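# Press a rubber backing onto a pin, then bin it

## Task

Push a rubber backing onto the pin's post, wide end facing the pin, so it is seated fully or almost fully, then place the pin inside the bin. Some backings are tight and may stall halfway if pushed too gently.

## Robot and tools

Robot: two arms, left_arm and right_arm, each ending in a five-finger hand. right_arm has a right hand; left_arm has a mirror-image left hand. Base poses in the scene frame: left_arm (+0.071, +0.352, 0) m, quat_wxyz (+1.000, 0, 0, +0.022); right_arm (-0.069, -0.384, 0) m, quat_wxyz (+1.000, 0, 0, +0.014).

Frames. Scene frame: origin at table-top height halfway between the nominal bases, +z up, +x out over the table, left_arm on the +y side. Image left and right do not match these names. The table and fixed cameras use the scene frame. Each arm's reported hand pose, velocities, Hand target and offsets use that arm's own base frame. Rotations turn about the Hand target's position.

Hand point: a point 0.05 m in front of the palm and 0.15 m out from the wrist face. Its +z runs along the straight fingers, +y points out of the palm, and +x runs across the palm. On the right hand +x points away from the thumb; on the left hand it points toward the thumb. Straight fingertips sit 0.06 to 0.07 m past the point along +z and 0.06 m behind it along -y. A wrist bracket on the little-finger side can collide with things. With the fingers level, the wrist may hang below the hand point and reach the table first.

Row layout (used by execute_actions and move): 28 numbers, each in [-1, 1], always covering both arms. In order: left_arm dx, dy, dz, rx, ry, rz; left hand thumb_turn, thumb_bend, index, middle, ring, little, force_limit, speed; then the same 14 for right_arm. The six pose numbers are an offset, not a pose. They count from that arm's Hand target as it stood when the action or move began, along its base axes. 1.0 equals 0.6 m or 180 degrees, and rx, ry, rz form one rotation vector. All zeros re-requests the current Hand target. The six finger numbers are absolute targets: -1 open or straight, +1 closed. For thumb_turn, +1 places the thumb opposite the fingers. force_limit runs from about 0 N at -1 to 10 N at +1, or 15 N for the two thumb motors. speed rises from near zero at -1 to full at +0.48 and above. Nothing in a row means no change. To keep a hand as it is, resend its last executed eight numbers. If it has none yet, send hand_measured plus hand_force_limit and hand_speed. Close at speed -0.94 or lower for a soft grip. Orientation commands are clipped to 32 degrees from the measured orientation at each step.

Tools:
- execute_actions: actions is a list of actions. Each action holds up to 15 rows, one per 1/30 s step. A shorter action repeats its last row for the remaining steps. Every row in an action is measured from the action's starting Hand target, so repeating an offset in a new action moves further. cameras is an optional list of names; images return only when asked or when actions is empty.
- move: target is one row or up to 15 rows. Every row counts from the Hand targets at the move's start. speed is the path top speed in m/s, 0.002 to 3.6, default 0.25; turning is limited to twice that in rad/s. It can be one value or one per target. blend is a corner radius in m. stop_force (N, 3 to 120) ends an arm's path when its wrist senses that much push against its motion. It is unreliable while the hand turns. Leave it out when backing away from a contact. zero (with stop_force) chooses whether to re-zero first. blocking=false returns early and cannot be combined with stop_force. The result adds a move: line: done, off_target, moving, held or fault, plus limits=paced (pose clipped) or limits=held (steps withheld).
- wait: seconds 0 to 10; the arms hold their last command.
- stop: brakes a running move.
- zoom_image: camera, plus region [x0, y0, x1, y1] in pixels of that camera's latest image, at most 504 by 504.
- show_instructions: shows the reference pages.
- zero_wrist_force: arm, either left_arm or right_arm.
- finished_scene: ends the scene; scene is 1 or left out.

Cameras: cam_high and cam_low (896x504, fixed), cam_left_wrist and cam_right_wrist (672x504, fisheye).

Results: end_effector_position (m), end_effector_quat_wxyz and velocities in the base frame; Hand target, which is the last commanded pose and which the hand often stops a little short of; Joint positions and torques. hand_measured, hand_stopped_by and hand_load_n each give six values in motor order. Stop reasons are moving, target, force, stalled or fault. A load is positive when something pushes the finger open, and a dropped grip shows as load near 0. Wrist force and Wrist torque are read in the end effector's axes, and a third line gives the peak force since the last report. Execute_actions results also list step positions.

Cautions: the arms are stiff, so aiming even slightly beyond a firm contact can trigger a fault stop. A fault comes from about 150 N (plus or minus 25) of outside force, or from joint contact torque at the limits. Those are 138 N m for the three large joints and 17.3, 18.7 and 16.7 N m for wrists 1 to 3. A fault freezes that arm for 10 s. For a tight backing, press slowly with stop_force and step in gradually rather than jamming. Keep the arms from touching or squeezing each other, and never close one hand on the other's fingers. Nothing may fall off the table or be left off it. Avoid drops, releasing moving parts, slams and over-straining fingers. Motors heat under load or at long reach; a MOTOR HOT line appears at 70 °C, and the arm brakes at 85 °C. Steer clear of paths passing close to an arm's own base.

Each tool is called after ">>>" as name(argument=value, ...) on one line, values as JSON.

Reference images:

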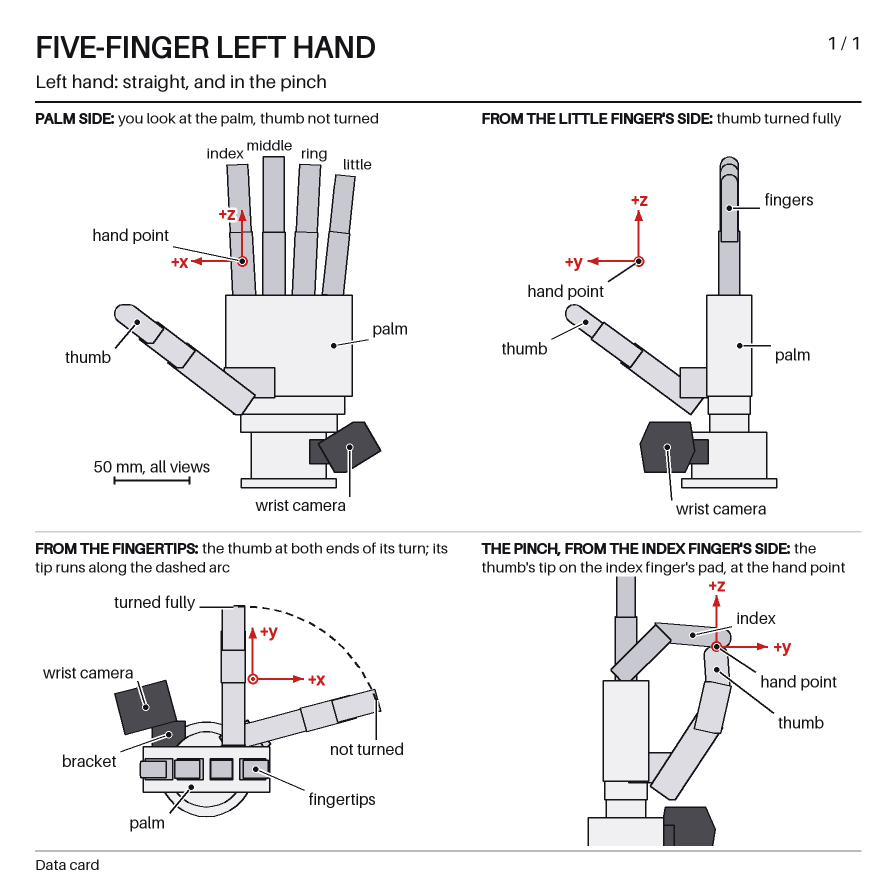

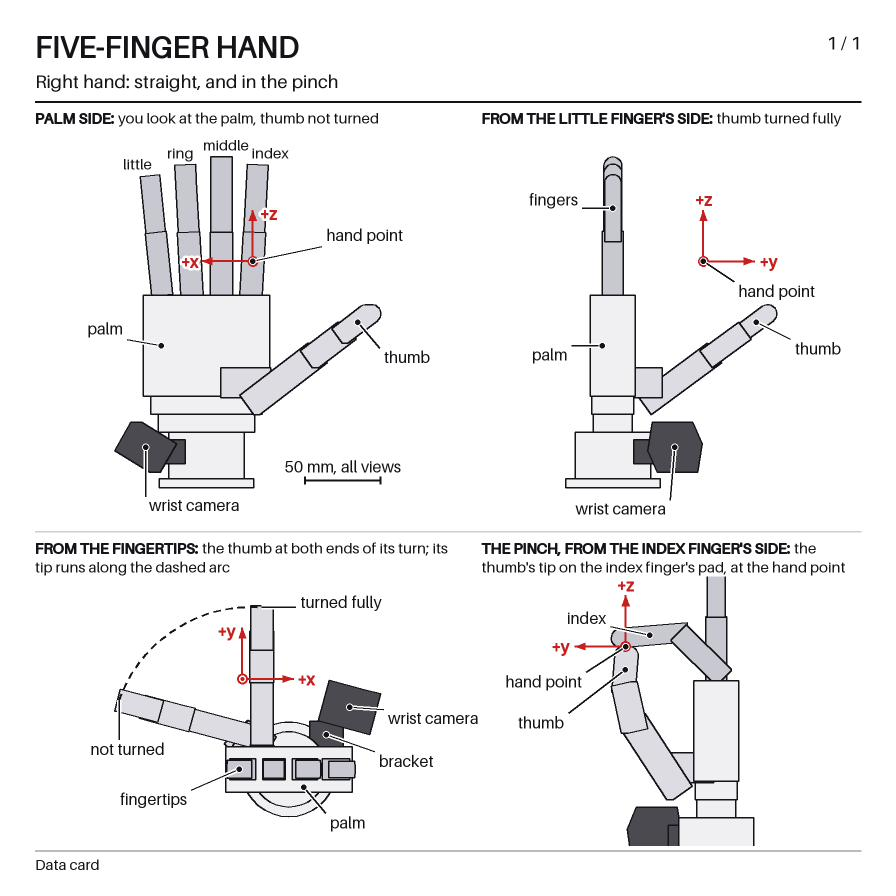

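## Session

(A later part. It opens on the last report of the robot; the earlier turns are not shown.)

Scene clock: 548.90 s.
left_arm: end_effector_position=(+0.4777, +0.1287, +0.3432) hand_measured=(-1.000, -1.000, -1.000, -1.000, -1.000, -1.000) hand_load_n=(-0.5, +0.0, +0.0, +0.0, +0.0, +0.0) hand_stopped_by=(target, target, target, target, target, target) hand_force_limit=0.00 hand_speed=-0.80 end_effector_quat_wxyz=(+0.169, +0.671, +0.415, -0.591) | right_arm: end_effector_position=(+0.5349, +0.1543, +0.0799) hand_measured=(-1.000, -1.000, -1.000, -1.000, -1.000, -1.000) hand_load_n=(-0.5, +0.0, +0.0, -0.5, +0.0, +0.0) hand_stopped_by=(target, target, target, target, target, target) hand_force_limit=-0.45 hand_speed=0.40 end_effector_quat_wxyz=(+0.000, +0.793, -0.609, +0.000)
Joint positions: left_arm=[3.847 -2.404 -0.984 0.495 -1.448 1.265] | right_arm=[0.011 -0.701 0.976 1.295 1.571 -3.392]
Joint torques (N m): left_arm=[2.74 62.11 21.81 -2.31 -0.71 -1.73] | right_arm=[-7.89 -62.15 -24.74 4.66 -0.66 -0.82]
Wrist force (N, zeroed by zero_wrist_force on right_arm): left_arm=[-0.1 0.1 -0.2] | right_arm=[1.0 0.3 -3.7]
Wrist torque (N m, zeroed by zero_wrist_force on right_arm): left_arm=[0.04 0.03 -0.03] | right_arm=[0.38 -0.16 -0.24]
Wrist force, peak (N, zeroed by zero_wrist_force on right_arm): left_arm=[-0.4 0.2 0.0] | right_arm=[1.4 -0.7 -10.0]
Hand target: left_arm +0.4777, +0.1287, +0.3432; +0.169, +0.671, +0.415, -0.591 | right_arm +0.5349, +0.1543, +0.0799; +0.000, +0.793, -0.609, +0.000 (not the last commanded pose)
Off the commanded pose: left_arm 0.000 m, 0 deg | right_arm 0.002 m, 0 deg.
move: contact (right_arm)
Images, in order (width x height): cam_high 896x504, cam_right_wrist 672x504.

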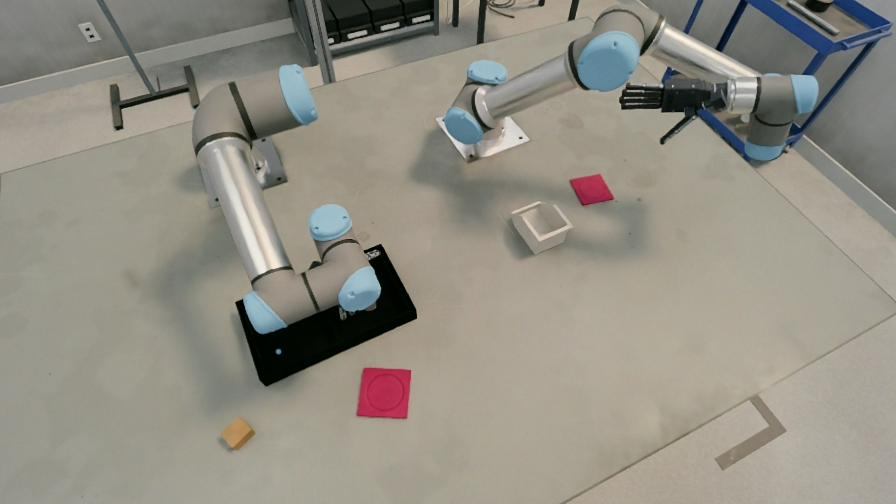

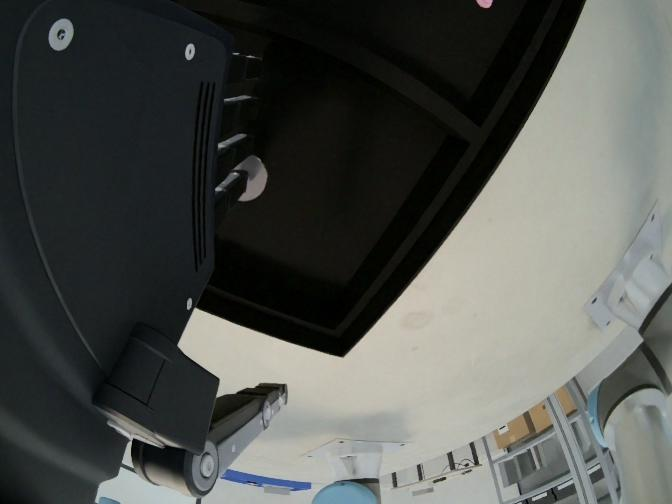

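>>> move(target=[[0,0,0,0,0,0,-1,-1,-1,-1,-1,-1,0,-0.8,0,0,0.004,0,0,0,-1,-1,-1,-1,-1,-1,-0.45,0.4],[0,0,0,0,0,0,-1,-1,-1,-1,-1,-1,0,-0.8,0.0013,-0.0050,0.004,0,0,0,-1,-1,-1,-1,-1,-1,-0.45,0.4]], speed=0.03)

>>> move(target=[0,0,0,0,0,0,-1,-1,-1,-1,-1,-1,0,-0.8,0,0,-0.015,0,0,0,-1,-1,-1,-1,-1,-1,-0.45,0.4], speed=0.005, stop_force=3, cameras=["cam_right_wrist"])

>>> zoom_image(camera="cam_right_wrist", region=[215, 120, 285, 190])

Scene clock: 551.87 s.
left_arm: end_effector_position=(+0.4777, +0.1287, +0.3432) hand_measured=(-1.000, -1.000, -1.000, -1.000, -1.000, -1.000) hand_load_n=(+0.0, +0.0, +0.0, +0.0, +0.0, +0.0) hand_stopped_by=(target, target, target, target, target, target) hand_force_limit=0.00 hand_speed=-0.80 end_effector_quat_wxyz=(+0.169, +0.671, +0.415, -0.591) | right_arm: end_effector_position=(+0.5357, +0.1514, +0.0824) hand_measured=(-1.000, -1.000, -1.000, -1.000, -1.000, -1.000) hand_load_n=(+0.0, -0.5, +0.0, +0.0, +0.0, -0.5) hand_stopped_by=(target, target, target, target, target, target) hand_force_limit=-0.45 hand_speed=0.40 end_effector_quat_wxyz=(+0.000, +0.793, -0.609, +0.000)
Joint positions: left_arm=[3.847 -2.404 -0.984 0.495 -1.448 1.265] | right_arm=[0.007 -0.703 0.973 1.3 1.571 -3.396]
Joint torques (N m): left_arm=[2.67 61.3 22.17 -2.28 -0.72 -1.83] | right_arm=[-9.99 -47.61 -27.18 5.1 -0.51 -1.58]
Wrist force (N, zeroed by zero_wrist_force on right_arm): left_arm=[-0.2 0.2 -0.1] | right_arm=[0.8 0.2 0.9]
Wrist torque (N m, zeroed by zero_wrist_force on right_arm): left_arm=[0.04 0.05 -0.03] | right_arm=[0.09 -0.14 -0.13]
Wrist force, peak (N, zeroed by zero_wrist_force on right_arm): left_arm=[-0.1 0.3 -0.3] | right_arm=[1.1 0.8 -3.9]
Hand target: left_arm +0.4777, +0.1287, +0.3432; +0.169, +0.671, +0.415, -0.591 | right_arm +0.5357, +0.1513, +0.0823; +0.000, +0.793, -0.609, +0.000
Off the commanded pose: left_arm 0.000 m, 0 deg | right_arm 0.000 m, 0 deg.
move: done

Scene clock: 553.77 s.
left_arm: end_effector_position=(+0.4777, +0.1287, +0.3432) hand_measured=(-1.000, -1.000, -1.000, -1.000, -1.000, -1.000) hand_load_n=(+0.0, +0.0, +0.0, +0.0, +0.0, +0.0) hand_stopped_by=(target, target, target, target, target, target) hand_force_limit=0.00 hand_speed=-0.80 end_effector_quat_wxyz=(+0.169, +0.671, +0.415, -0.591) | right_arm: end_effector_position=(+0.5357, +0.1513, +0.0798) hand_measured=(-1.000, -1.000, -1.000, -1.000, -1.000, -1.000) hand_load_n=(+0.0, +0.0, +0.0, -0.5, +0.0, +0.0) hand_stopped_by=(target, target, target, target, target, target) hand_force_limit=-0.45 hand_speed=0.40 end_effector_quat_wxyz=(+0.000, +0.793, -0.609, +0.000)
Joint positions: left_arm=[3.847 -2.404 -0.984 0.495 -1.448 1.265] | right_arm=[0.006 -0.701 0.976 1.295 1.571 -3.397]
Joint torques (N m): left_arm=[1.75 60.79 21.61 -2.27 -0.84 -1.75] | right_arm=[-8.15 -62.24 -26.05 4.61 -0.66 -1.5]
Wrist force (N, zeroed by zero_wrist_force on right_arm): left_arm=[-0.1 0.1 0.0] | right_arm=[1.2 0.5 -3.3]
Wrist torque (N m, zeroed by zero_wrist_force on right_arm): left_arm=[0.03 0.04 -0.03] | right_arm=[0.37 -0.21 -0.11]
Wrist force, peak (N, zeroed by zero_wrist_force on right_arm): left_arm=[-0.1 0.4 0.0] | right_arm=[1.4 -0.3 -5.7]
Hand target: left_arm +0.4777, +0.1287, +0.3432; +0.169, +0.671, +0.415, -0.591 | right_arm +0.5357, +0.1513, +0.0798; +0.000, +0.793, -0.609, +0.000 (not the last commanded pose)
Off the commanded pose: left_arm 0.000 m, 0 deg | right_arm 0.006 m, 0 deg.
move: contact (right_arm)
Images, in order (width x height): cam_right_wrist 672x504.

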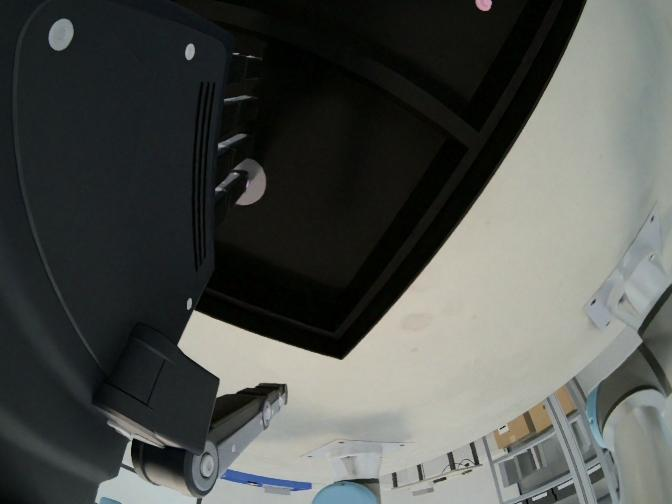

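Scaled by 7.200 from the camera's 672x504 image, which has a finer 960x720 frame.

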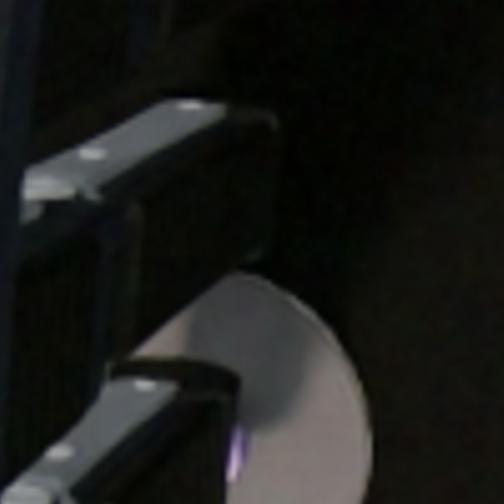

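>>> move(target=[0,0,0,0,0,0,-1,-1,-1,-1,-1,-1,0,-0.8,0,0,-0.015,0,0,0,-1,-1,-1,-1,-1,-1,-0.45,0.4], speed=0.004, stop_force=13, cameras=["cam_right_wrist"])

>>> zoom_image(camera="cam_right_wrist", region=[215, 120, 285, 190])

Scene clock: 556.23 s.
left_arm: end_effector_position=(+0.4777, +0.1287, +0.3432) hand_measured=(-1.000, -1.000, -1.000, -1.000, -1.000, -1.000) hand_load_n=(+0.5, +0.0, +0.0, +0.0, +0.0, +0.0) hand_stopped_by=(target, target, target, target, target, target) hand_force_limit=0.00 hand_speed=-0.80 end_effector_quat_wxyz=(+0.169, +0.671, +0.415, -0.591) | right_arm: end_effector_position=(+0.5358, +0.1513, +0.0792) hand_measured=(-1.000, -1.000, -1.000, -1.000, -1.000, -1.000) hand_load_n=(+0.0, +0.0, +0.0, +0.0, +0.0, +0.0) hand_stopped_by=(target, target, target, target, target, target) hand_force_limit=-0.45 hand_speed=0.40 end_effector_quat_wxyz=(+0.000, +0.793, -0.609, +0.000)
Joint positions: left_arm=[3.847 -2.404 -0.984 0.495 -1.448 1.265] | right_arm=[0.006 -0.701 0.977 1.294 1.571 -3.397]
Joint torques (N m): left_arm=[2.29 61.63 21.86 -2.32 -0.68 -1.84] | right_arm=[-7.15 -54.05 -22.63 2.79 -0.58 -1.62]
Wrist force (N, zeroed by zero_wrist_force on right_arm): left_arm=[-0.1 0.1 -0.1] | right_arm=[2.3 0.4 -17.6]
Wrist torque (N m, zeroed by zero_wrist_force on right_arm): left_arm=[0.04 0.03 -0.03] | right_arm=[1.24 -0.22 -0.03]
Wrist force, peak (N, zeroed by zero_wrist_force on right_arm): left_arm=[-0.3 0.3 -0.3] | right_arm=[3.1 -0.7 -21.6]
Hand target: left_arm +0.4777, +0.1287, +0.3432; +0.169, +0.671, +0.415, -0.591 | right_arm +0.5358, +0.1513, +0.0792; +0.000, +0.793, -0.609, +0.000 (not the last commanded pose)
Off the commanded pose: left_arm 0.000 m, 0 deg | right_arm 0.008 m, 0 deg.
move: contact (right_arm)
Images, in order (width x height): cam_right_wrist 672x504.

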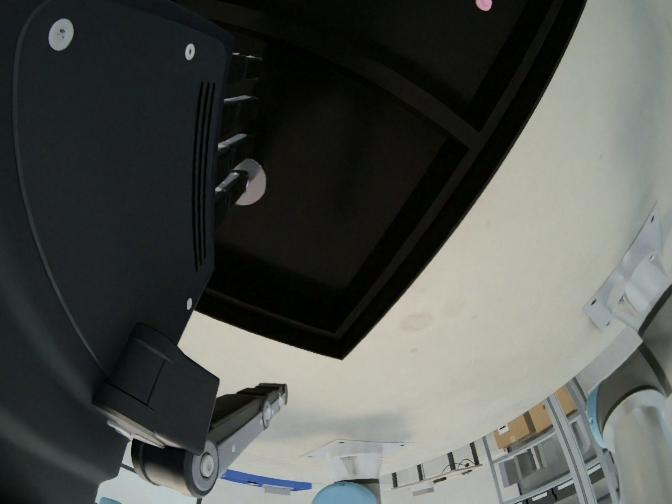

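Scaled by 7.200 from the camera's 672x504 image, which has a finer 960x720 frame.

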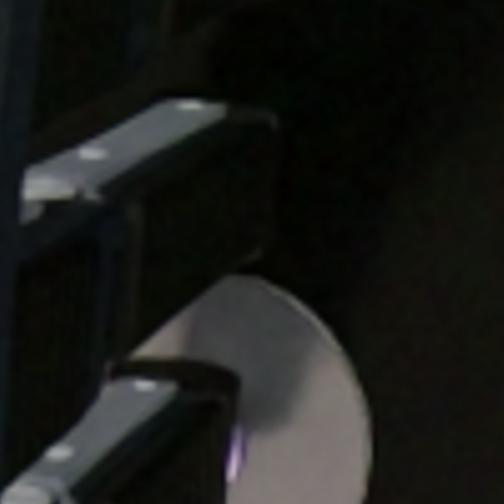

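>>> move(target=[0,0,0,0,0,0,-1,-1,-1,-1,-1,-1,0,-0.8,0,0,0.10,0,0,0,-1,-1,-1,-1,-1,-1,-0.45,0.4], speed=0.12, cameras=["all"])

>>> zoom_image(camera="cam_high", region=[350, 290, 390, 320])

Scene clock: 560.10 s.
left_arm: end_effector_position=(+0.4777, +0.1287, +0.3432) hand_measured=(-1.000, -1.000, -1.000, -1.000, -1.000, -1.000) hand_load_n=(+0.0, +0.0, +0.0, +0.0, +0.0, +0.0) hand_stopped_by=(target, target, target, target, target, target) hand_force_limit=0.00 hand_speed=-0.80 end_effector_quat_wxyz=(+0.169, +0.671, +0.415, -0.591) | right_arm: end_effector_position=(+0.5358, +0.1513, +0.1391) hand_measured=(-1.000, -1.000, -1.000, -1.000, -1.000, -1.000) hand_load_n=(+0.0, +0.0, +0.0, +0.0, +0.0, +0.0) hand_stopped_by=(target, target, target, target, target, target) hand_force_limit=-0.45 hand_speed=0.40 end_effector_quat_wxyz=(+0.000, +0.793, -0.609, +0.000)
Joint positions: left_arm=[3.847 -2.404 -0.984 0.495 -1.448 1.265] | right_arm=[0.006 -0.738 0.889 1.419 1.571 -3.397]
Joint torques (N m): left_arm=[3 61.08 21.79 -2.39 -0.78 -1.9] | right_arm=[-6.66 -61.35 -27.04 5.55 1.02 -0.69]
Wrist force (N, zeroed by zero_wrist_force on right_arm): left_arm=[0.0 0.3 -0.1] | right_arm=[1.3 0.5 0.8]
Wrist torque (N m, zeroed by zero_wrist_force on right_arm): left_arm=[0.07 0.02 -0.03] | right_arm=[0.15 -0.21 -0.11]
Wrist force, peak (N, zeroed by zero_wrist_force on right_arm): left_arm=[-0.3 0.4 -0.4] | right_arm=[2.5 0.4 -17.9]
Hand target: left_arm +0.4777, +0.1287, +0.3432; +0.169, +0.671, +0.415, -0.591 | right_arm +0.5358, +0.1513, +0.1392; +0.000, +0.793, -0.609, +0.000
Off the commanded pose: left_arm 0.000 m, 0 deg | right_arm 0.000 m, 0 deg.
move: done

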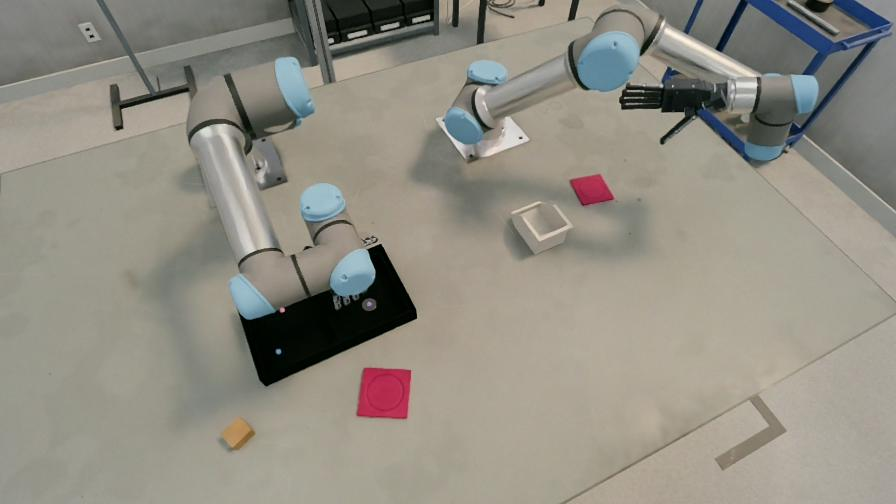

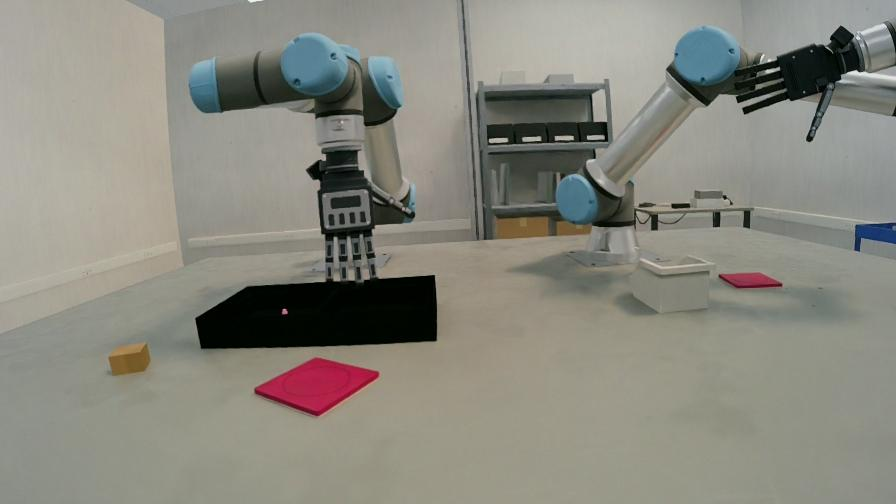

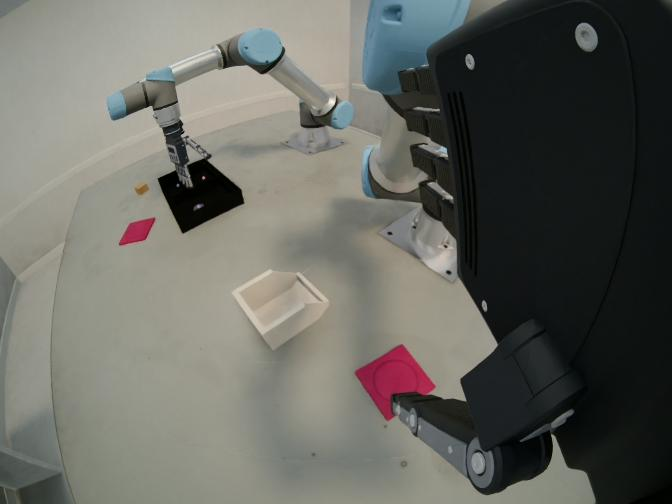

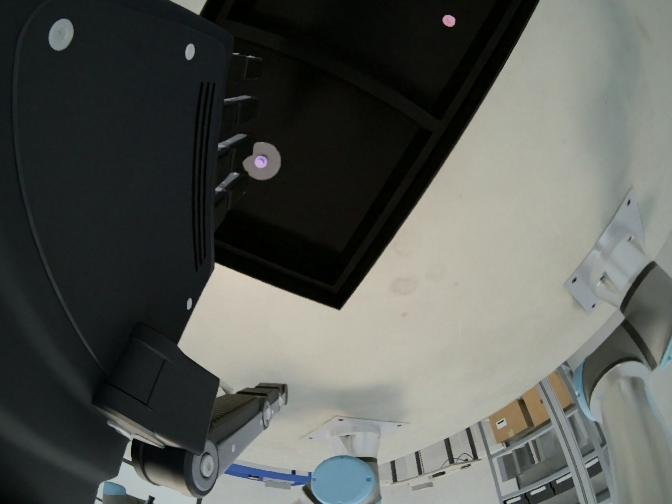

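Scaled by 12.600.

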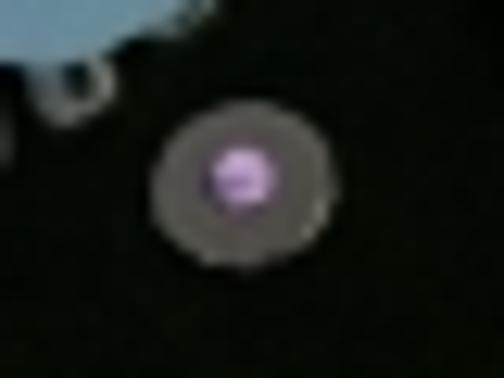

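>>> zoom_image(camera="cam_left_wrist", region=[220, 250, 340, 360])

>>> zoom_image(camera="cam_left_wrist", region=[165, 180, 225, 230])

>>> zoom_image(camera="cam_right_wrist", region=[230, 130, 290, 190])

Scaled by 4.200 from the camera's 672x504 image, which has a finer 960x720 frame.

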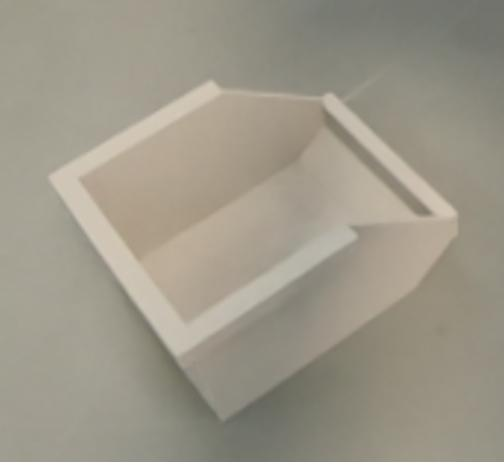

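Scaled by 8.400 from the camera's 672x504 image, which has a finer 960x720 frame.

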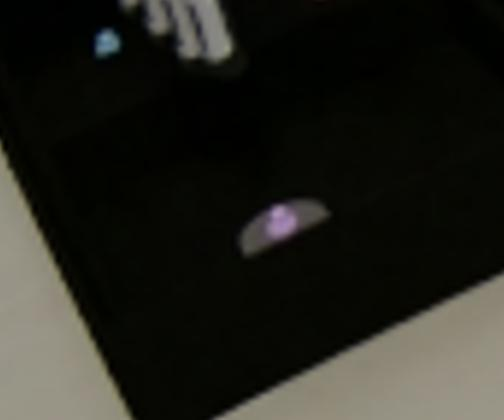

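Scaled by 8.400 from the camera's 672x504 image, which has a finer 960x720 frame.

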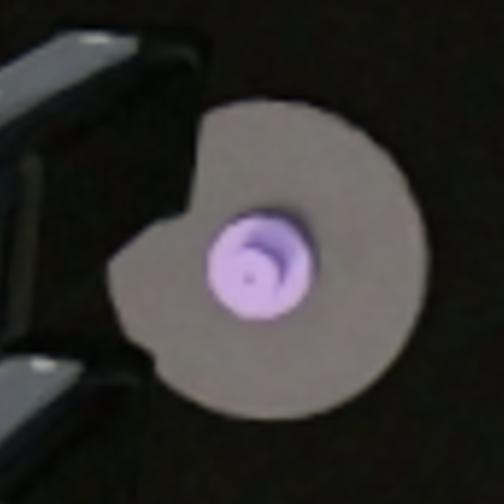

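>>> move(target=[[0,0,0,0,0,0,-1,-1,-1,-1,-1,-1,0,-0.8,0.0930,0.0758,0.018,-0.0190,-0.3822,0.5258,0.73,-0.65,0.4,1,1,1,-0.45,0.3],[0,0,0,0,0,0,-1,-1,-1,-1,-1,-1,0,-0.8,0.0930,0.0758,-0.1653,-0.0190,-0.3822,0.5258,0.73,-0.65,0.4,1,1,1,-0.45,0.3]], speed=[0.4,0.15], cameras=["cam_right_wrist"])

>>> zoom_image(camera="cam_right_wrist", region=[330, 220, 430, 300])

Scene clock: 579.60 s.
left_arm: end_effector_position=(+0.4777, +0.1287, +0.3432) hand_measured=(-1.000, -1.000, -1.000, -1.000, -1.000, -1.000) hand_load_n=(+0.0, +0.0, +0.0, +0.0, +0.0, +0.0) hand_stopped_by=(target, target, target, target, target, target) hand_force_limit=0.00 hand_speed=-0.80 end_effector_quat_wxyz=(+0.169, +0.671, +0.415, -0.591) | right_arm: end_effector_position=(+0.5916, +0.1968, +0.0400) hand_measured=(+0.730, -0.650, +0.400, +1.000, +1.000, +1.000) hand_load_n=(+0.0, +0.0, +0.0, +0.0, +0.0, +0.0) hand_stopped_by=(target, target, target, target, target, target) hand_force_limit=-0.45 hand_speed=0.30 end_effector_quat_wxyz=(-0.286, +0.834, +0.229, +0.413)
Joint positions: left_arm=[3.847 -2.404 -0.984 0.495 -1.448 1.265] | right_arm=[-0.128 -1.082 1.816 0.08 0.75 -5.035]
Joint torques (N m): left_arm=[2.4 61.14 22.27 -2.3 -0.68 -1.8] | right_arm=[11.87 -22.75 -1.26 -0.77 0.7 1.29]
Wrist force (N, zeroed by zero_wrist_force on right_arm): left_arm=[-0.2 0.2 0.1] | right_arm=[-0.1 0.1 0.4]
Wrist torque (N m, zeroed by zero_wrist_force on right_arm): left_arm=[0.03 0.05 -0.03] | right_arm=[-0.01 0.00 0.00]
Wrist force, peak (N, zeroed by zero_wrist_force on right_arm): left_arm=[-0.3 0.2 -0.1] | right_arm=[1.7 0.4 0.9]
Hand target: left_arm +0.4777, +0.1287, +0.3432; +0.169, +0.671, +0.415, -0.591 | right_arm +0.5916, +0.1968, +0.0400; -0.286, +0.834, +0.229, +0.413
Off the commanded pose: left_arm 0.000 m, 0 deg | right_arm 0.000 m, 0 deg.
move: done
Images, in order (width x height): cam_right_wrist 672x504.

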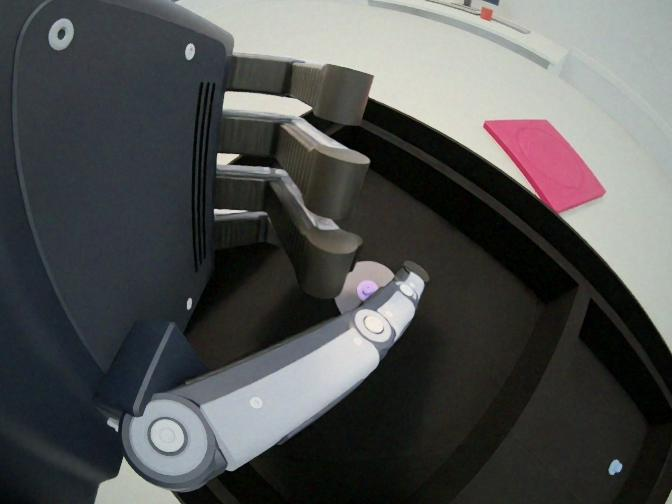

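Scaled by 5.040 from the camera's 672x504 image, which has a finer 960x720 frame.

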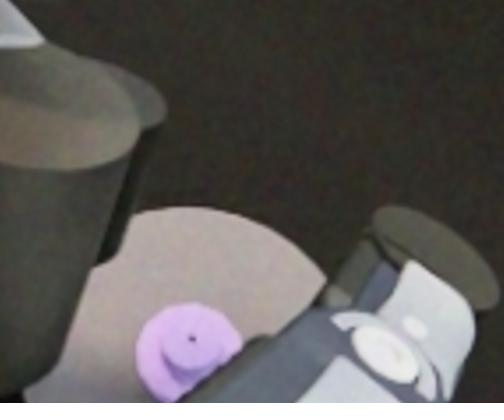

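>>> move(target=[[0,0,0,0,0,0,-1,-1,-1,-1,-1,-1,0,-0.8,0,0,-0.0370,0,0,0,0.73,-0.65,0.4,1,1,1,-0.45,0.3]], speed=0.06, cameras=["cam_right_wrist"])

>>> zoom_image(camera="cam_right_wrist", region=[340, 220, 420, 280])

Scene clock: 581.37 s.
left_arm: end_effector_position=(+0.4777, +0.1287, +0.3432) hand_measured=(-1.000, -1.000, -1.000, -1.000, -1.000, -1.000) hand_load_n=(+0.0, +0.0, +0.0, +0.0, +0.0, +0.0) hand_stopped_by=(target, target, target, target, target, target) hand_force_limit=0.00 hand_speed=-0.80 end_effector_quat_wxyz=(+0.169, +0.671, +0.415, -0.591) | right_arm: end_effector_position=(+0.5916, +0.1968, +0.0178) hand_measured=(+0.730, -0.650, +0.400, +1.000, +1.000, +1.000) hand_load_n=(+0.5, +0.0, +0.0, +0.5, +0.0, +0.0) hand_stopped_by=(target, target, target, target, target, target) hand_force_limit=-0.45 hand_speed=0.30 end_effector_quat_wxyz=(-0.286, +0.834, +0.229, +0.413)
Joint positions: left_arm=[3.847 -2.404 -0.984 0.495 -1.448 1.265] | right_arm=[-0.128 -1.045 1.83 0.029 0.75 -5.035]
Joint torques (N m): left_arm=[3.39 61.14 22.28 -2.6 -0.83 -1.89] | right_arm=[2.35 -23.53 -0.31 -1.11 -0.61 1.26]
Wrist force (N, zeroed by zero_wrist_force on right_arm): left_arm=[-0.1 0.1 -0.2] | right_arm=[-0.1 0.0 0.2]
Wrist torque (N m, zeroed by zero_wrist_force on right_arm): left_arm=[0.04 0.03 -0.03] | right_arm=[0.01 0.01 0.00]
Wrist force, peak (N, zeroed by zero_wrist_force on right_arm): left_arm=[-0.3 0.2 -0.1] | right_arm=[-0.4 0.0 0.4]
Hand target: left_arm +0.4777, +0.1287, +0.3432; +0.169, +0.671, +0.415, -0.591 | right_arm +0.5916, +0.1968, +0.0178; -0.286, +0.834, +0.229, +0.413
Off the commanded pose: left_arm 0.000 m, 0 deg | right_arm 0.000 m, 0 deg.
move: done
Images, in order (width x height): cam_right_wrist 672x504.

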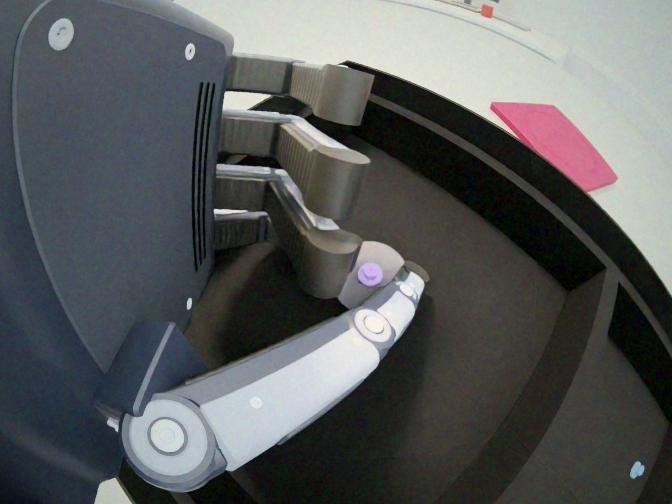

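Scaled by 6.300 from the camera's 672x504 image, which has a finer 960x720 frame.

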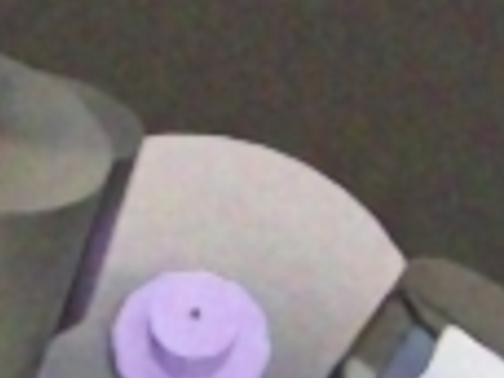

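>>> move(target=[[0,0,0,0,0,0,-1,-1,-1,-1,-1,-1,0,-0.8,0.0017,-0.0063,-0.0015,0,0,0,0.73,-0.65,0.4,1,1,1,-0.45,0.3]], speed=0.02)

>>> move(target=[[0,0,0,0,0,0,-1,-1,-1,-1,-1,-1,0,-0.8,0,0,0,0,0,0,0.73,-0.2,0.4,1,1,1,-0.45,-0.9]], speed=0.02, cameras=["cam_right_wrist"])

>>> zoom_image(camera="cam_right_wrist", region=[340, 220, 420, 280])

Scene clock: 583.87 s.
left_arm: end_effector_position=(+0.4777, +0.1287, +0.3432) hand_measured=(-1.000, -1.000, -1.000, -1.000, -1.000, -1.000) hand_load_n=(+0.0, +0.0, +0.0, +0.0, +0.0, +0.0) hand_stopped_by=(target, target, target, target, target, target) hand_force_limit=0.00 hand_speed=-0.80 end_effector_quat_wxyz=(+0.169, +0.671, +0.415, -0.591) | right_arm: end_effector_position=(+0.5926, +0.1931, +0.0169) hand_measured=(+0.730, -0.650, +0.400, +1.000, +1.000, +1.000) hand_load_n=(+0.0, +0.0, +0.0, +0.5, +0.0, +0.0) hand_stopped_by=(target, target, target, target, target, target) hand_force_limit=-0.45 hand_speed=0.30 end_effector_quat_wxyz=(-0.286, +0.834, +0.229, +0.413)
Joint positions: left_arm=[3.847 -2.404 -0.984 0.495 -1.448 1.265] | right_arm=[-0.137 -1.041 1.828 0.034 0.744 -5.044]
Joint torques (N m): left_arm=[3.02 61.38 22.29 -2.62 -0.74 -1.8] | right_arm=[-9.8 -22.39 -23.91 3.7 -2.19 -1.5]
Wrist force (N, zeroed by zero_wrist_force on right_arm): left_arm=[-0.1 0.1 -0.1] | right_arm=[0.3 0.1 0.0]
Wrist torque (N m, zeroed by zero_wrist_force on right_arm): left_arm=[0.02 0.03 -0.03] | right_arm=[0.01 -0.05 0.02]
Wrist force, peak (N, zeroed by zero_wrist_force on right_arm): left_arm=[-0.1 0.3 -0.1] | right_arm=[-0.3 0.1 0.4]
Hand target: left_arm +0.4777, +0.1287, +0.3432; +0.169, +0.671, +0.415, -0.591 | right_arm +0.5926, +0.1930, +0.0169; -0.286, +0.834, +0.229, +0.413
Off the commanded pose: left_arm 0.000 m, 0 deg | right_arm 0.000 m, 0 deg.
move: done

Scene clock: 585.67 s.
left_arm: end_effector_position=(+0.4777, +0.1287, +0.3432) hand_measured=(-1.000, -1.000, -1.000, -1.000, -1.000, -1.000) hand_load_n=(+0.0, +0.0, +0.0, +0.0, +0.0, +0.0) hand_stopped_by=(target, target, target, target, target, target) hand_force_limit=0.00 hand_speed=-0.80 end_effector_quat_wxyz=(+0.169, +0.671, +0.415, -0.591) | right_arm: end_effector_position=(+0.5926, +0.1930, +0.0169) hand_measured=(+0.730, -0.428, +0.400, +1.000, +1.000, +1.000) hand_load_n=(+0.0, +4.5, +1.0, +0.5, +0.0, +0.0) hand_stopped_by=(target, force, target, target, target, target) hand_force_limit=-0.45 hand_speed=-0.90 end_effector_quat_wxyz=(-0.286, +0.834, +0.229, +0.413)
Joint positions: left_arm=[3.847 -2.404 -0.984 0.495 -1.448 1.265] | right_arm=[-0.137 -1.041 1.828 0.034 0.744 -5.044]
Joint torques (N m): left_arm=[2.97 61.61 22.22 -2.61 -0.75 -1.83] | right_arm=[-8.1 -23.73 -23.87 3.52 -2.01 -1.49]
Wrist force (N, zeroed by zero_wrist_force on right_arm): left_arm=[-0.1 0.1 -0.2] | right_arm=[0.2 -0.4 0.3]
Wrist torque (N m, zeroed by zero_wrist_force on right_arm): left_arm=[0.04 0.04 -0.03] | right_arm=[-0.06 -0.02 0.00]
Wrist force, peak (N, zeroed by zero_wrist_force on right_arm): left_arm=[-0.2 0.3 -0.3] | right_arm=[0.4 -0.2 0.5]
Hand target: left_arm +0.4777, +0.1287, +0.3432; +0.169, +0.671, +0.415, -0.591 | right_arm +0.5926, +0.1930, +0.0169; -0.286, +0.834, +0.229, +0.413
Off the commanded pose: left_arm 0.000 m, 0 deg | right_arm 0.000 m, 0 deg.
move: done
Images, in order (width x height): cam_right_wrist 672x504.

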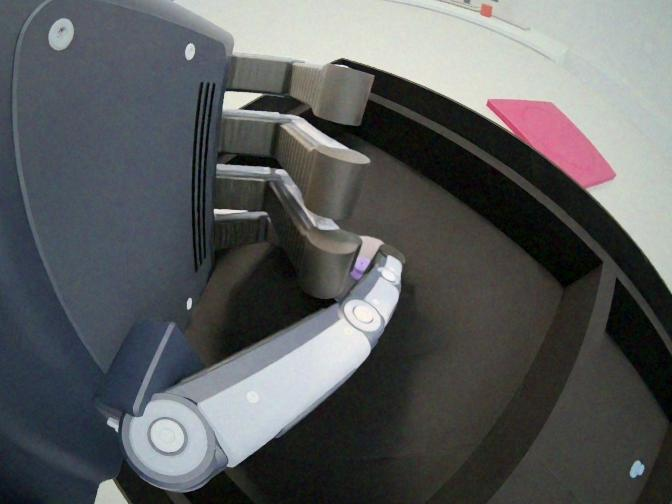

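Scaled by 6.300 from the camera's 672x504 image, which has a finer 960x720 frame.

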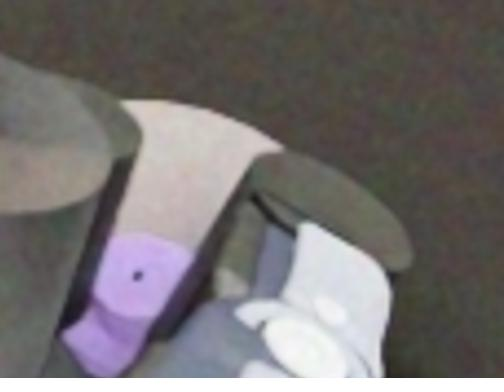

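>>> move(target=[[0,0,0,0,0,0,-1,-1,-1,-1,-1,-1,0,-0.8,0,0,0,0,0,0,0.73,-0.6,0.4,1,1,1,-0.45,-0.3]], speed=0.02)

>>> move(target=[[0,0,0,0,0,0,-1,-1,-1,-1,-1,-1,0,-0.8,0.0013,0.0004,-0.0004,0,0,0,0.73,-0.6,0.4,1,1,1,-0.45,-0.3]], speed=0.02)

>>> move(target=[[0,0,0,0,0,0,-1,-1,-1,-1,-1,-1,0,-0.8,0,0,0,0,0,0,0.73,-0.2,0.4,1,1,1,-0.45,-0.9]], speed=0.02, cameras=["cam_right_wrist"])

>>> zoom_image(camera="cam_right_wrist", region=[340, 220, 420, 280])

Scene clock: 588.20 s.
left_arm: end_effector_position=(+0.4777, +0.1287, +0.3432) hand_measured=(-1.000, -1.000, -1.000, -1.000, -1.000, -1.000) hand_load_n=(+0.0, +0.0, +0.0, +0.0, +0.0, +0.0) hand_stopped_by=(target, target, target, target, target, target) hand_force_limit=0.00 hand_speed=-0.80 end_effector_quat_wxyz=(+0.169, +0.671, +0.415, -0.591) | right_arm: end_effector_position=(+0.5926, +0.1930, +0.0169) hand_measured=(+0.730, -0.600, +0.400, +1.000, +1.000, +1.000) hand_load_n=(+0.5, +0.0, +0.0, +0.0, +0.0, +0.0) hand_stopped_by=(target, target, target, target, target, target) hand_force_limit=-0.45 hand_speed=-0.30 end_effector_quat_wxyz=(-0.286, +0.834, +0.229, +0.413)
Joint positions: left_arm=[3.847 -2.404 -0.984 0.495 -1.448 1.265] | right_arm=[-0.137 -1.041 1.828 0.034 0.744 -5.044]
Joint torques (N m): left_arm=[3.57 61.52 22.6 -2.62 -0.72 -1.69] | right_arm=[-9.63 -23.97 -23.24 3.25 -1.8 -1.49]
Wrist force (N, zeroed by zero_wrist_force on right_arm): left_arm=[-0.1 0.1 -0.2] | right_arm=[0.0 0.0 0.2]
Wrist torque (N m, zeroed by zero_wrist_force on right_arm): left_arm=[0.03 0.03 -0.02] | right_arm=[-0.01 0.00 0.01]
Wrist force, peak (N, zeroed by zero_wrist_force on right_arm): left_arm=[-0.2 0.3 0.0] | right_arm=[-0.2 0.0 0.7]
Hand target: left_arm +0.4777, +0.1287, +0.3432; +0.169, +0.671, +0.415, -0.591 | right_arm +0.5926, +0.1930, +0.0169; -0.286, +0.834, +0.229, +0.413
Off the commanded pose: left_arm 0.000 m, 0 deg | right_arm 0.000 m, 0 deg.
move: done

Scene clock: 588.90 s.
left_arm: end_effector_position=(+0.4777, +0.1287, +0.3432) hand_measured=(-1.000, -1.000, -1.000, -1.000, -1.000, -1.000) hand_load_n=(-0.5, +0.0, +0.0, +0.0, +0.0, +0.0) hand_stopped_by=(target, target, target, target, target, target) hand_force_limit=0.00 hand_speed=-0.80 end_effector_quat_wxyz=(+0.169, +0.671, +0.415, -0.591) | right_arm: end_effector_position=(+0.5934, +0.1933, +0.0167) hand_measured=(+0.730, -0.600, +0.400, +1.000, +1.000, +1.000) hand_load_n=(+0.0, +0.0, +0.0, +0.0, +0.0, +0.0) hand_stopped_by=(target, target, target, target, target, target) hand_force_limit=-0.45 hand_speed=-0.30 end_effector_quat_wxyz=(-0.286, +0.834, +0.229, +0.413)
Joint positions: left_arm=[3.847 -2.404 -0.984 0.495 -1.448 1.265] | right_arm=[-0.136 -1.039 1.826 0.034 0.744 -5.043]
Joint torques (N m): left_arm=[3.44 61.24 21.41 -2.57 -0.65 -1.8] | right_arm=[11.84 -24.16 -23.26 2.58 0.71 1.18]
Wrist force (N, zeroed by zero_wrist_force on right_arm): left_arm=[-0.2 -0.1 0.0] | right_arm=[0.2 0.1 0.2]
Wrist torque (N m, zeroed by zero_wrist_force on right_arm): left_arm=[0.00 0.05 -0.03] | right_arm=[0.01 -0.03 0.02]
Wrist force, peak (N, zeroed by zero_wrist_force on right_arm): left_arm=[0.0 0.3 -0.2] | right_arm=[-0.1 0.0 0.4]
Hand target: left_arm +0.4777, +0.1287, +0.3432; +0.169, +0.671, +0.415, -0.591 | right_arm +0.5934, +0.1933, +0.0167; -0.286, +0.834, +0.229, +0.413
Off the commanded pose: left_arm 0.000 m, 0 deg | right_arm 0.000 m, 0 deg.
move: done

Scene clock: 590.30 s.
left_arm: end_effector_position=(+0.4777, +0.1287, +0.3432) hand_measured=(-1.000, -1.000, -1.000, -1.000, -1.000, -1.000) hand_load_n=(+0.0, +0.0, +0.0, +0.0, +0.0, +0.0) hand_stopped_by=(target, target, target, target, target, target) hand_force_limit=0.00 hand_speed=-0.80 end_effector_quat_wxyz=(+0.169, +0.671, +0.415, -0.591) | right_arm: end_effector_position=(+0.5934, +0.1933, +0.0167) hand_measured=(+0.730, -0.436, +0.400, +1.000, +1.000, +1.000) hand_load_n=(+0.5, +4.5, +1.0, +0.0, +0.0, +0.0) hand_stopped_by=(target, force, target, target, target, target) hand_force_limit=-0.45 hand_speed=-0.90 end_effector_quat_wxyz=(-0.286, +0.834, +0.229, +0.413)
Joint positions: left_arm=[3.847 -2.404 -0.984 0.495 -1.448 1.265] | right_arm=[-0.136 -1.039 1.826 0.034 0.744 -5.043]
Joint torques (N m): left_arm=[4.54 60.5 22.35 -2.59 -0.81 -1.68] | right_arm=[12.56 -23.59 -23.76 0.66 0.74 1.03]
Wrist force (N, zeroed by zero_wrist_force on right_arm): left_arm=[-0.3 0.2 -0.1] | right_arm=[0.1 -0.3 0.2]
Wrist torque (N m, zeroed by zero_wrist_force on right_arm): left_arm=[0.05 0.06 -0.04] | right_arm=[-0.05 0.00 -0.01]
Wrist force, peak (N, zeroed by zero_wrist_force on right_arm): left_arm=[-0.4 0.1 0.0] | right_arm=[-0.5 0.0 0.2]
Hand target: left_arm +0.4777, +0.1287, +0.3432; +0.169, +0.671, +0.415, -0.591 | right_arm +0.5934, +0.1933, +0.0167; -0.286, +0.834, +0.229, +0.413
Off the commanded pose: left_arm 0.000 m, 0 deg | right_arm 0.000 m, 0 deg.
move: done
Images, in order (width x height): cam_right_wrist 672x504.

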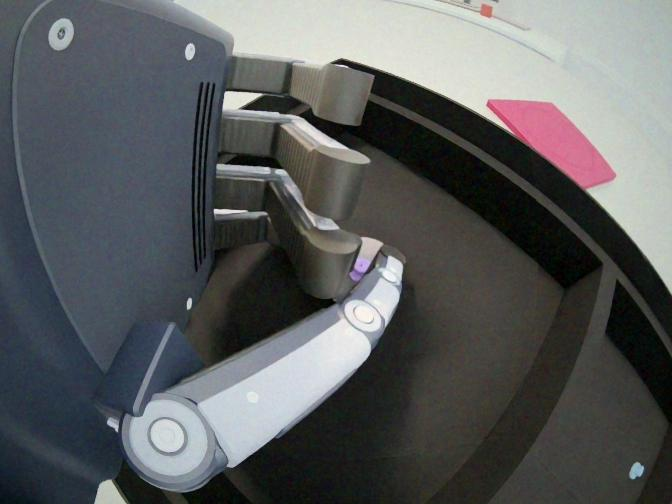

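Scaled by 6.300 from the camera's 672x504 image, which has a finer 960x720 frame.

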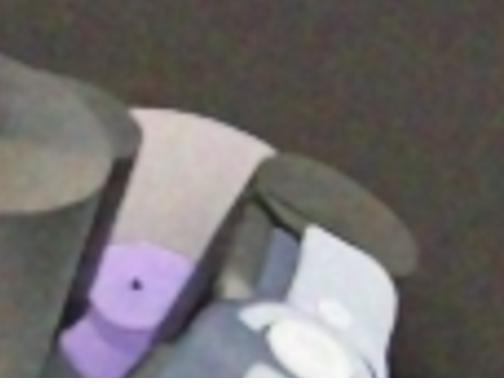

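>>> move(target=[[0,0,0,0,0,0,-1,-1,-1,-1,-1,-1,0,-0.8,0,0,0.02,0,0,0,0.73,-0.2,0.4,1,1,1,-0.45,-0.9]], speed=0.03, cameras=["cam_right_wrist","cam_high"])

>>> zoom_image(camera="cam_right_wrist", region=[340, 220, 420, 280])

Scene clock: 592.13 s.
left_arm: end_effector_position=(+0.4777, +0.1287, +0.3432) hand_measured=(-1.000, -1.000, -1.000, -1.000, -1.000, -1.000) hand_load_n=(+0.0, +0.0, +0.0, +0.0, +0.0, +0.0) hand_stopped_by=(target, target, target, target, target, target) hand_force_limit=0.00 hand_speed=-0.80 end_effector_quat_wxyz=(+0.169, +0.671, +0.415, -0.591) | right_arm: end_effector_position=(+0.5934, +0.1933, +0.0286) hand_measured=(+0.730, -0.436, +0.400, +1.000, +1.000, +1.000) hand_load_n=(-0.5, +4.5, +2.0, +0.0, +0.5, +0.0) hand_stopped_by=(target, force, target, target, target, target) hand_force_limit=-0.45 hand_speed=-0.90 end_effector_quat_wxyz=(-0.286, +0.834, +0.229, +0.413)
Joint positions: left_arm=[3.847 -2.404 -0.984 0.495 -1.448 1.265] | right_arm=[-0.136 -1.059 1.819 0.061 0.744 -5.043]
Joint torques (N m): left_arm=[2.83 60.37 22.83 -2.61 -0.66 -1.7] | right_arm=[9.9 -49.27 -24.58 3.5 0.57 -0.42]
Wrist force (N, zeroed by zero_wrist_force on right_arm): left_arm=[-0.2 0.0 0.0] | right_arm=[0.1 -0.1 0.2]
Wrist torque (N m, zeroed by zero_wrist_force on right_arm): left_arm=[0.02 0.05 -0.03] | right_arm=[-0.02 -0.02 0.01]
Wrist force, peak (N, zeroed by zero_wrist_force on right_arm): left_arm=[-0.2 0.2 -0.2] | right_arm=[-0.4 0.1 0.5]
Hand target: left_arm +0.4777, +0.1287, +0.3432; +0.169, +0.671, +0.415, -0.591 | right_arm +0.5934, +0.1933, +0.0287; -0.286, +0.834, +0.229, +0.413
Off the commanded pose: left_arm 0.000 m, 0 deg | right_arm 0.000 m, 0 deg.
move: done
Images, in order (width x height): cam_high 896x504, cam_right_wrist 672x504.

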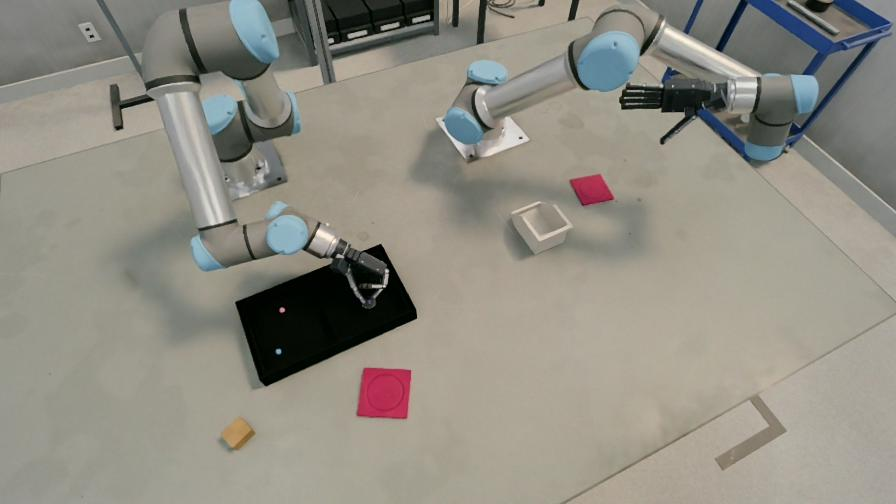

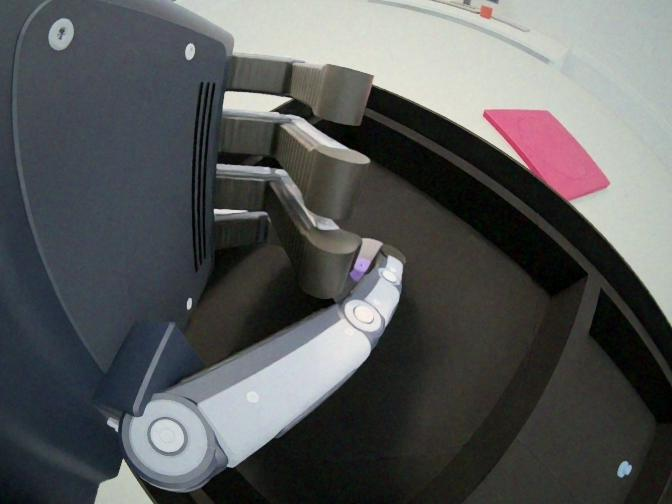

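Scaled by 6.300 from the camera's 672x504 image, which has a finer 960x720 frame.

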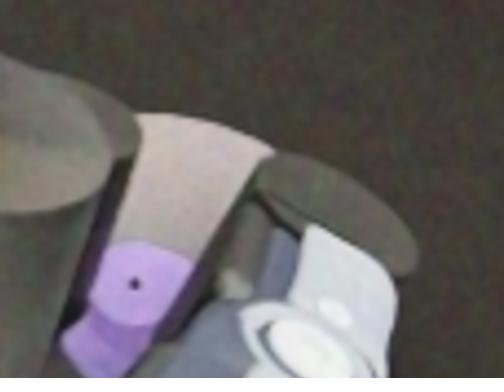

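>>> zoom_image(camera="cam_high", region=[500, 190, 590, 265])

>>> zoom_image(camera="cam_high", region=[400, 0, 880, 270])

Scaled by 5.600.

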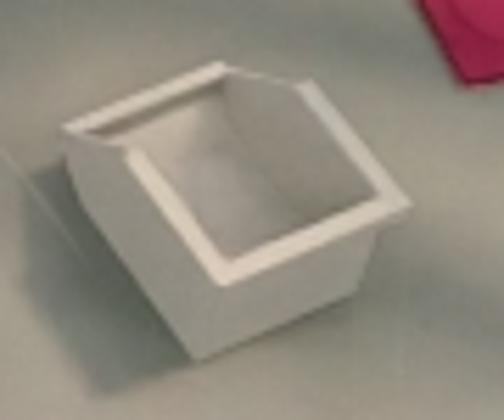

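Scaled by 1.050.

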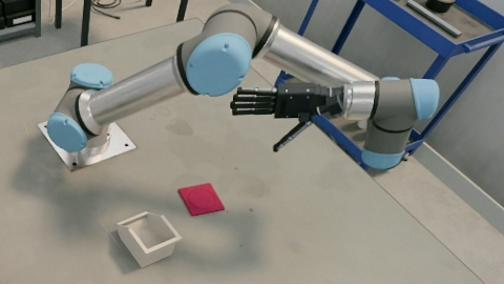

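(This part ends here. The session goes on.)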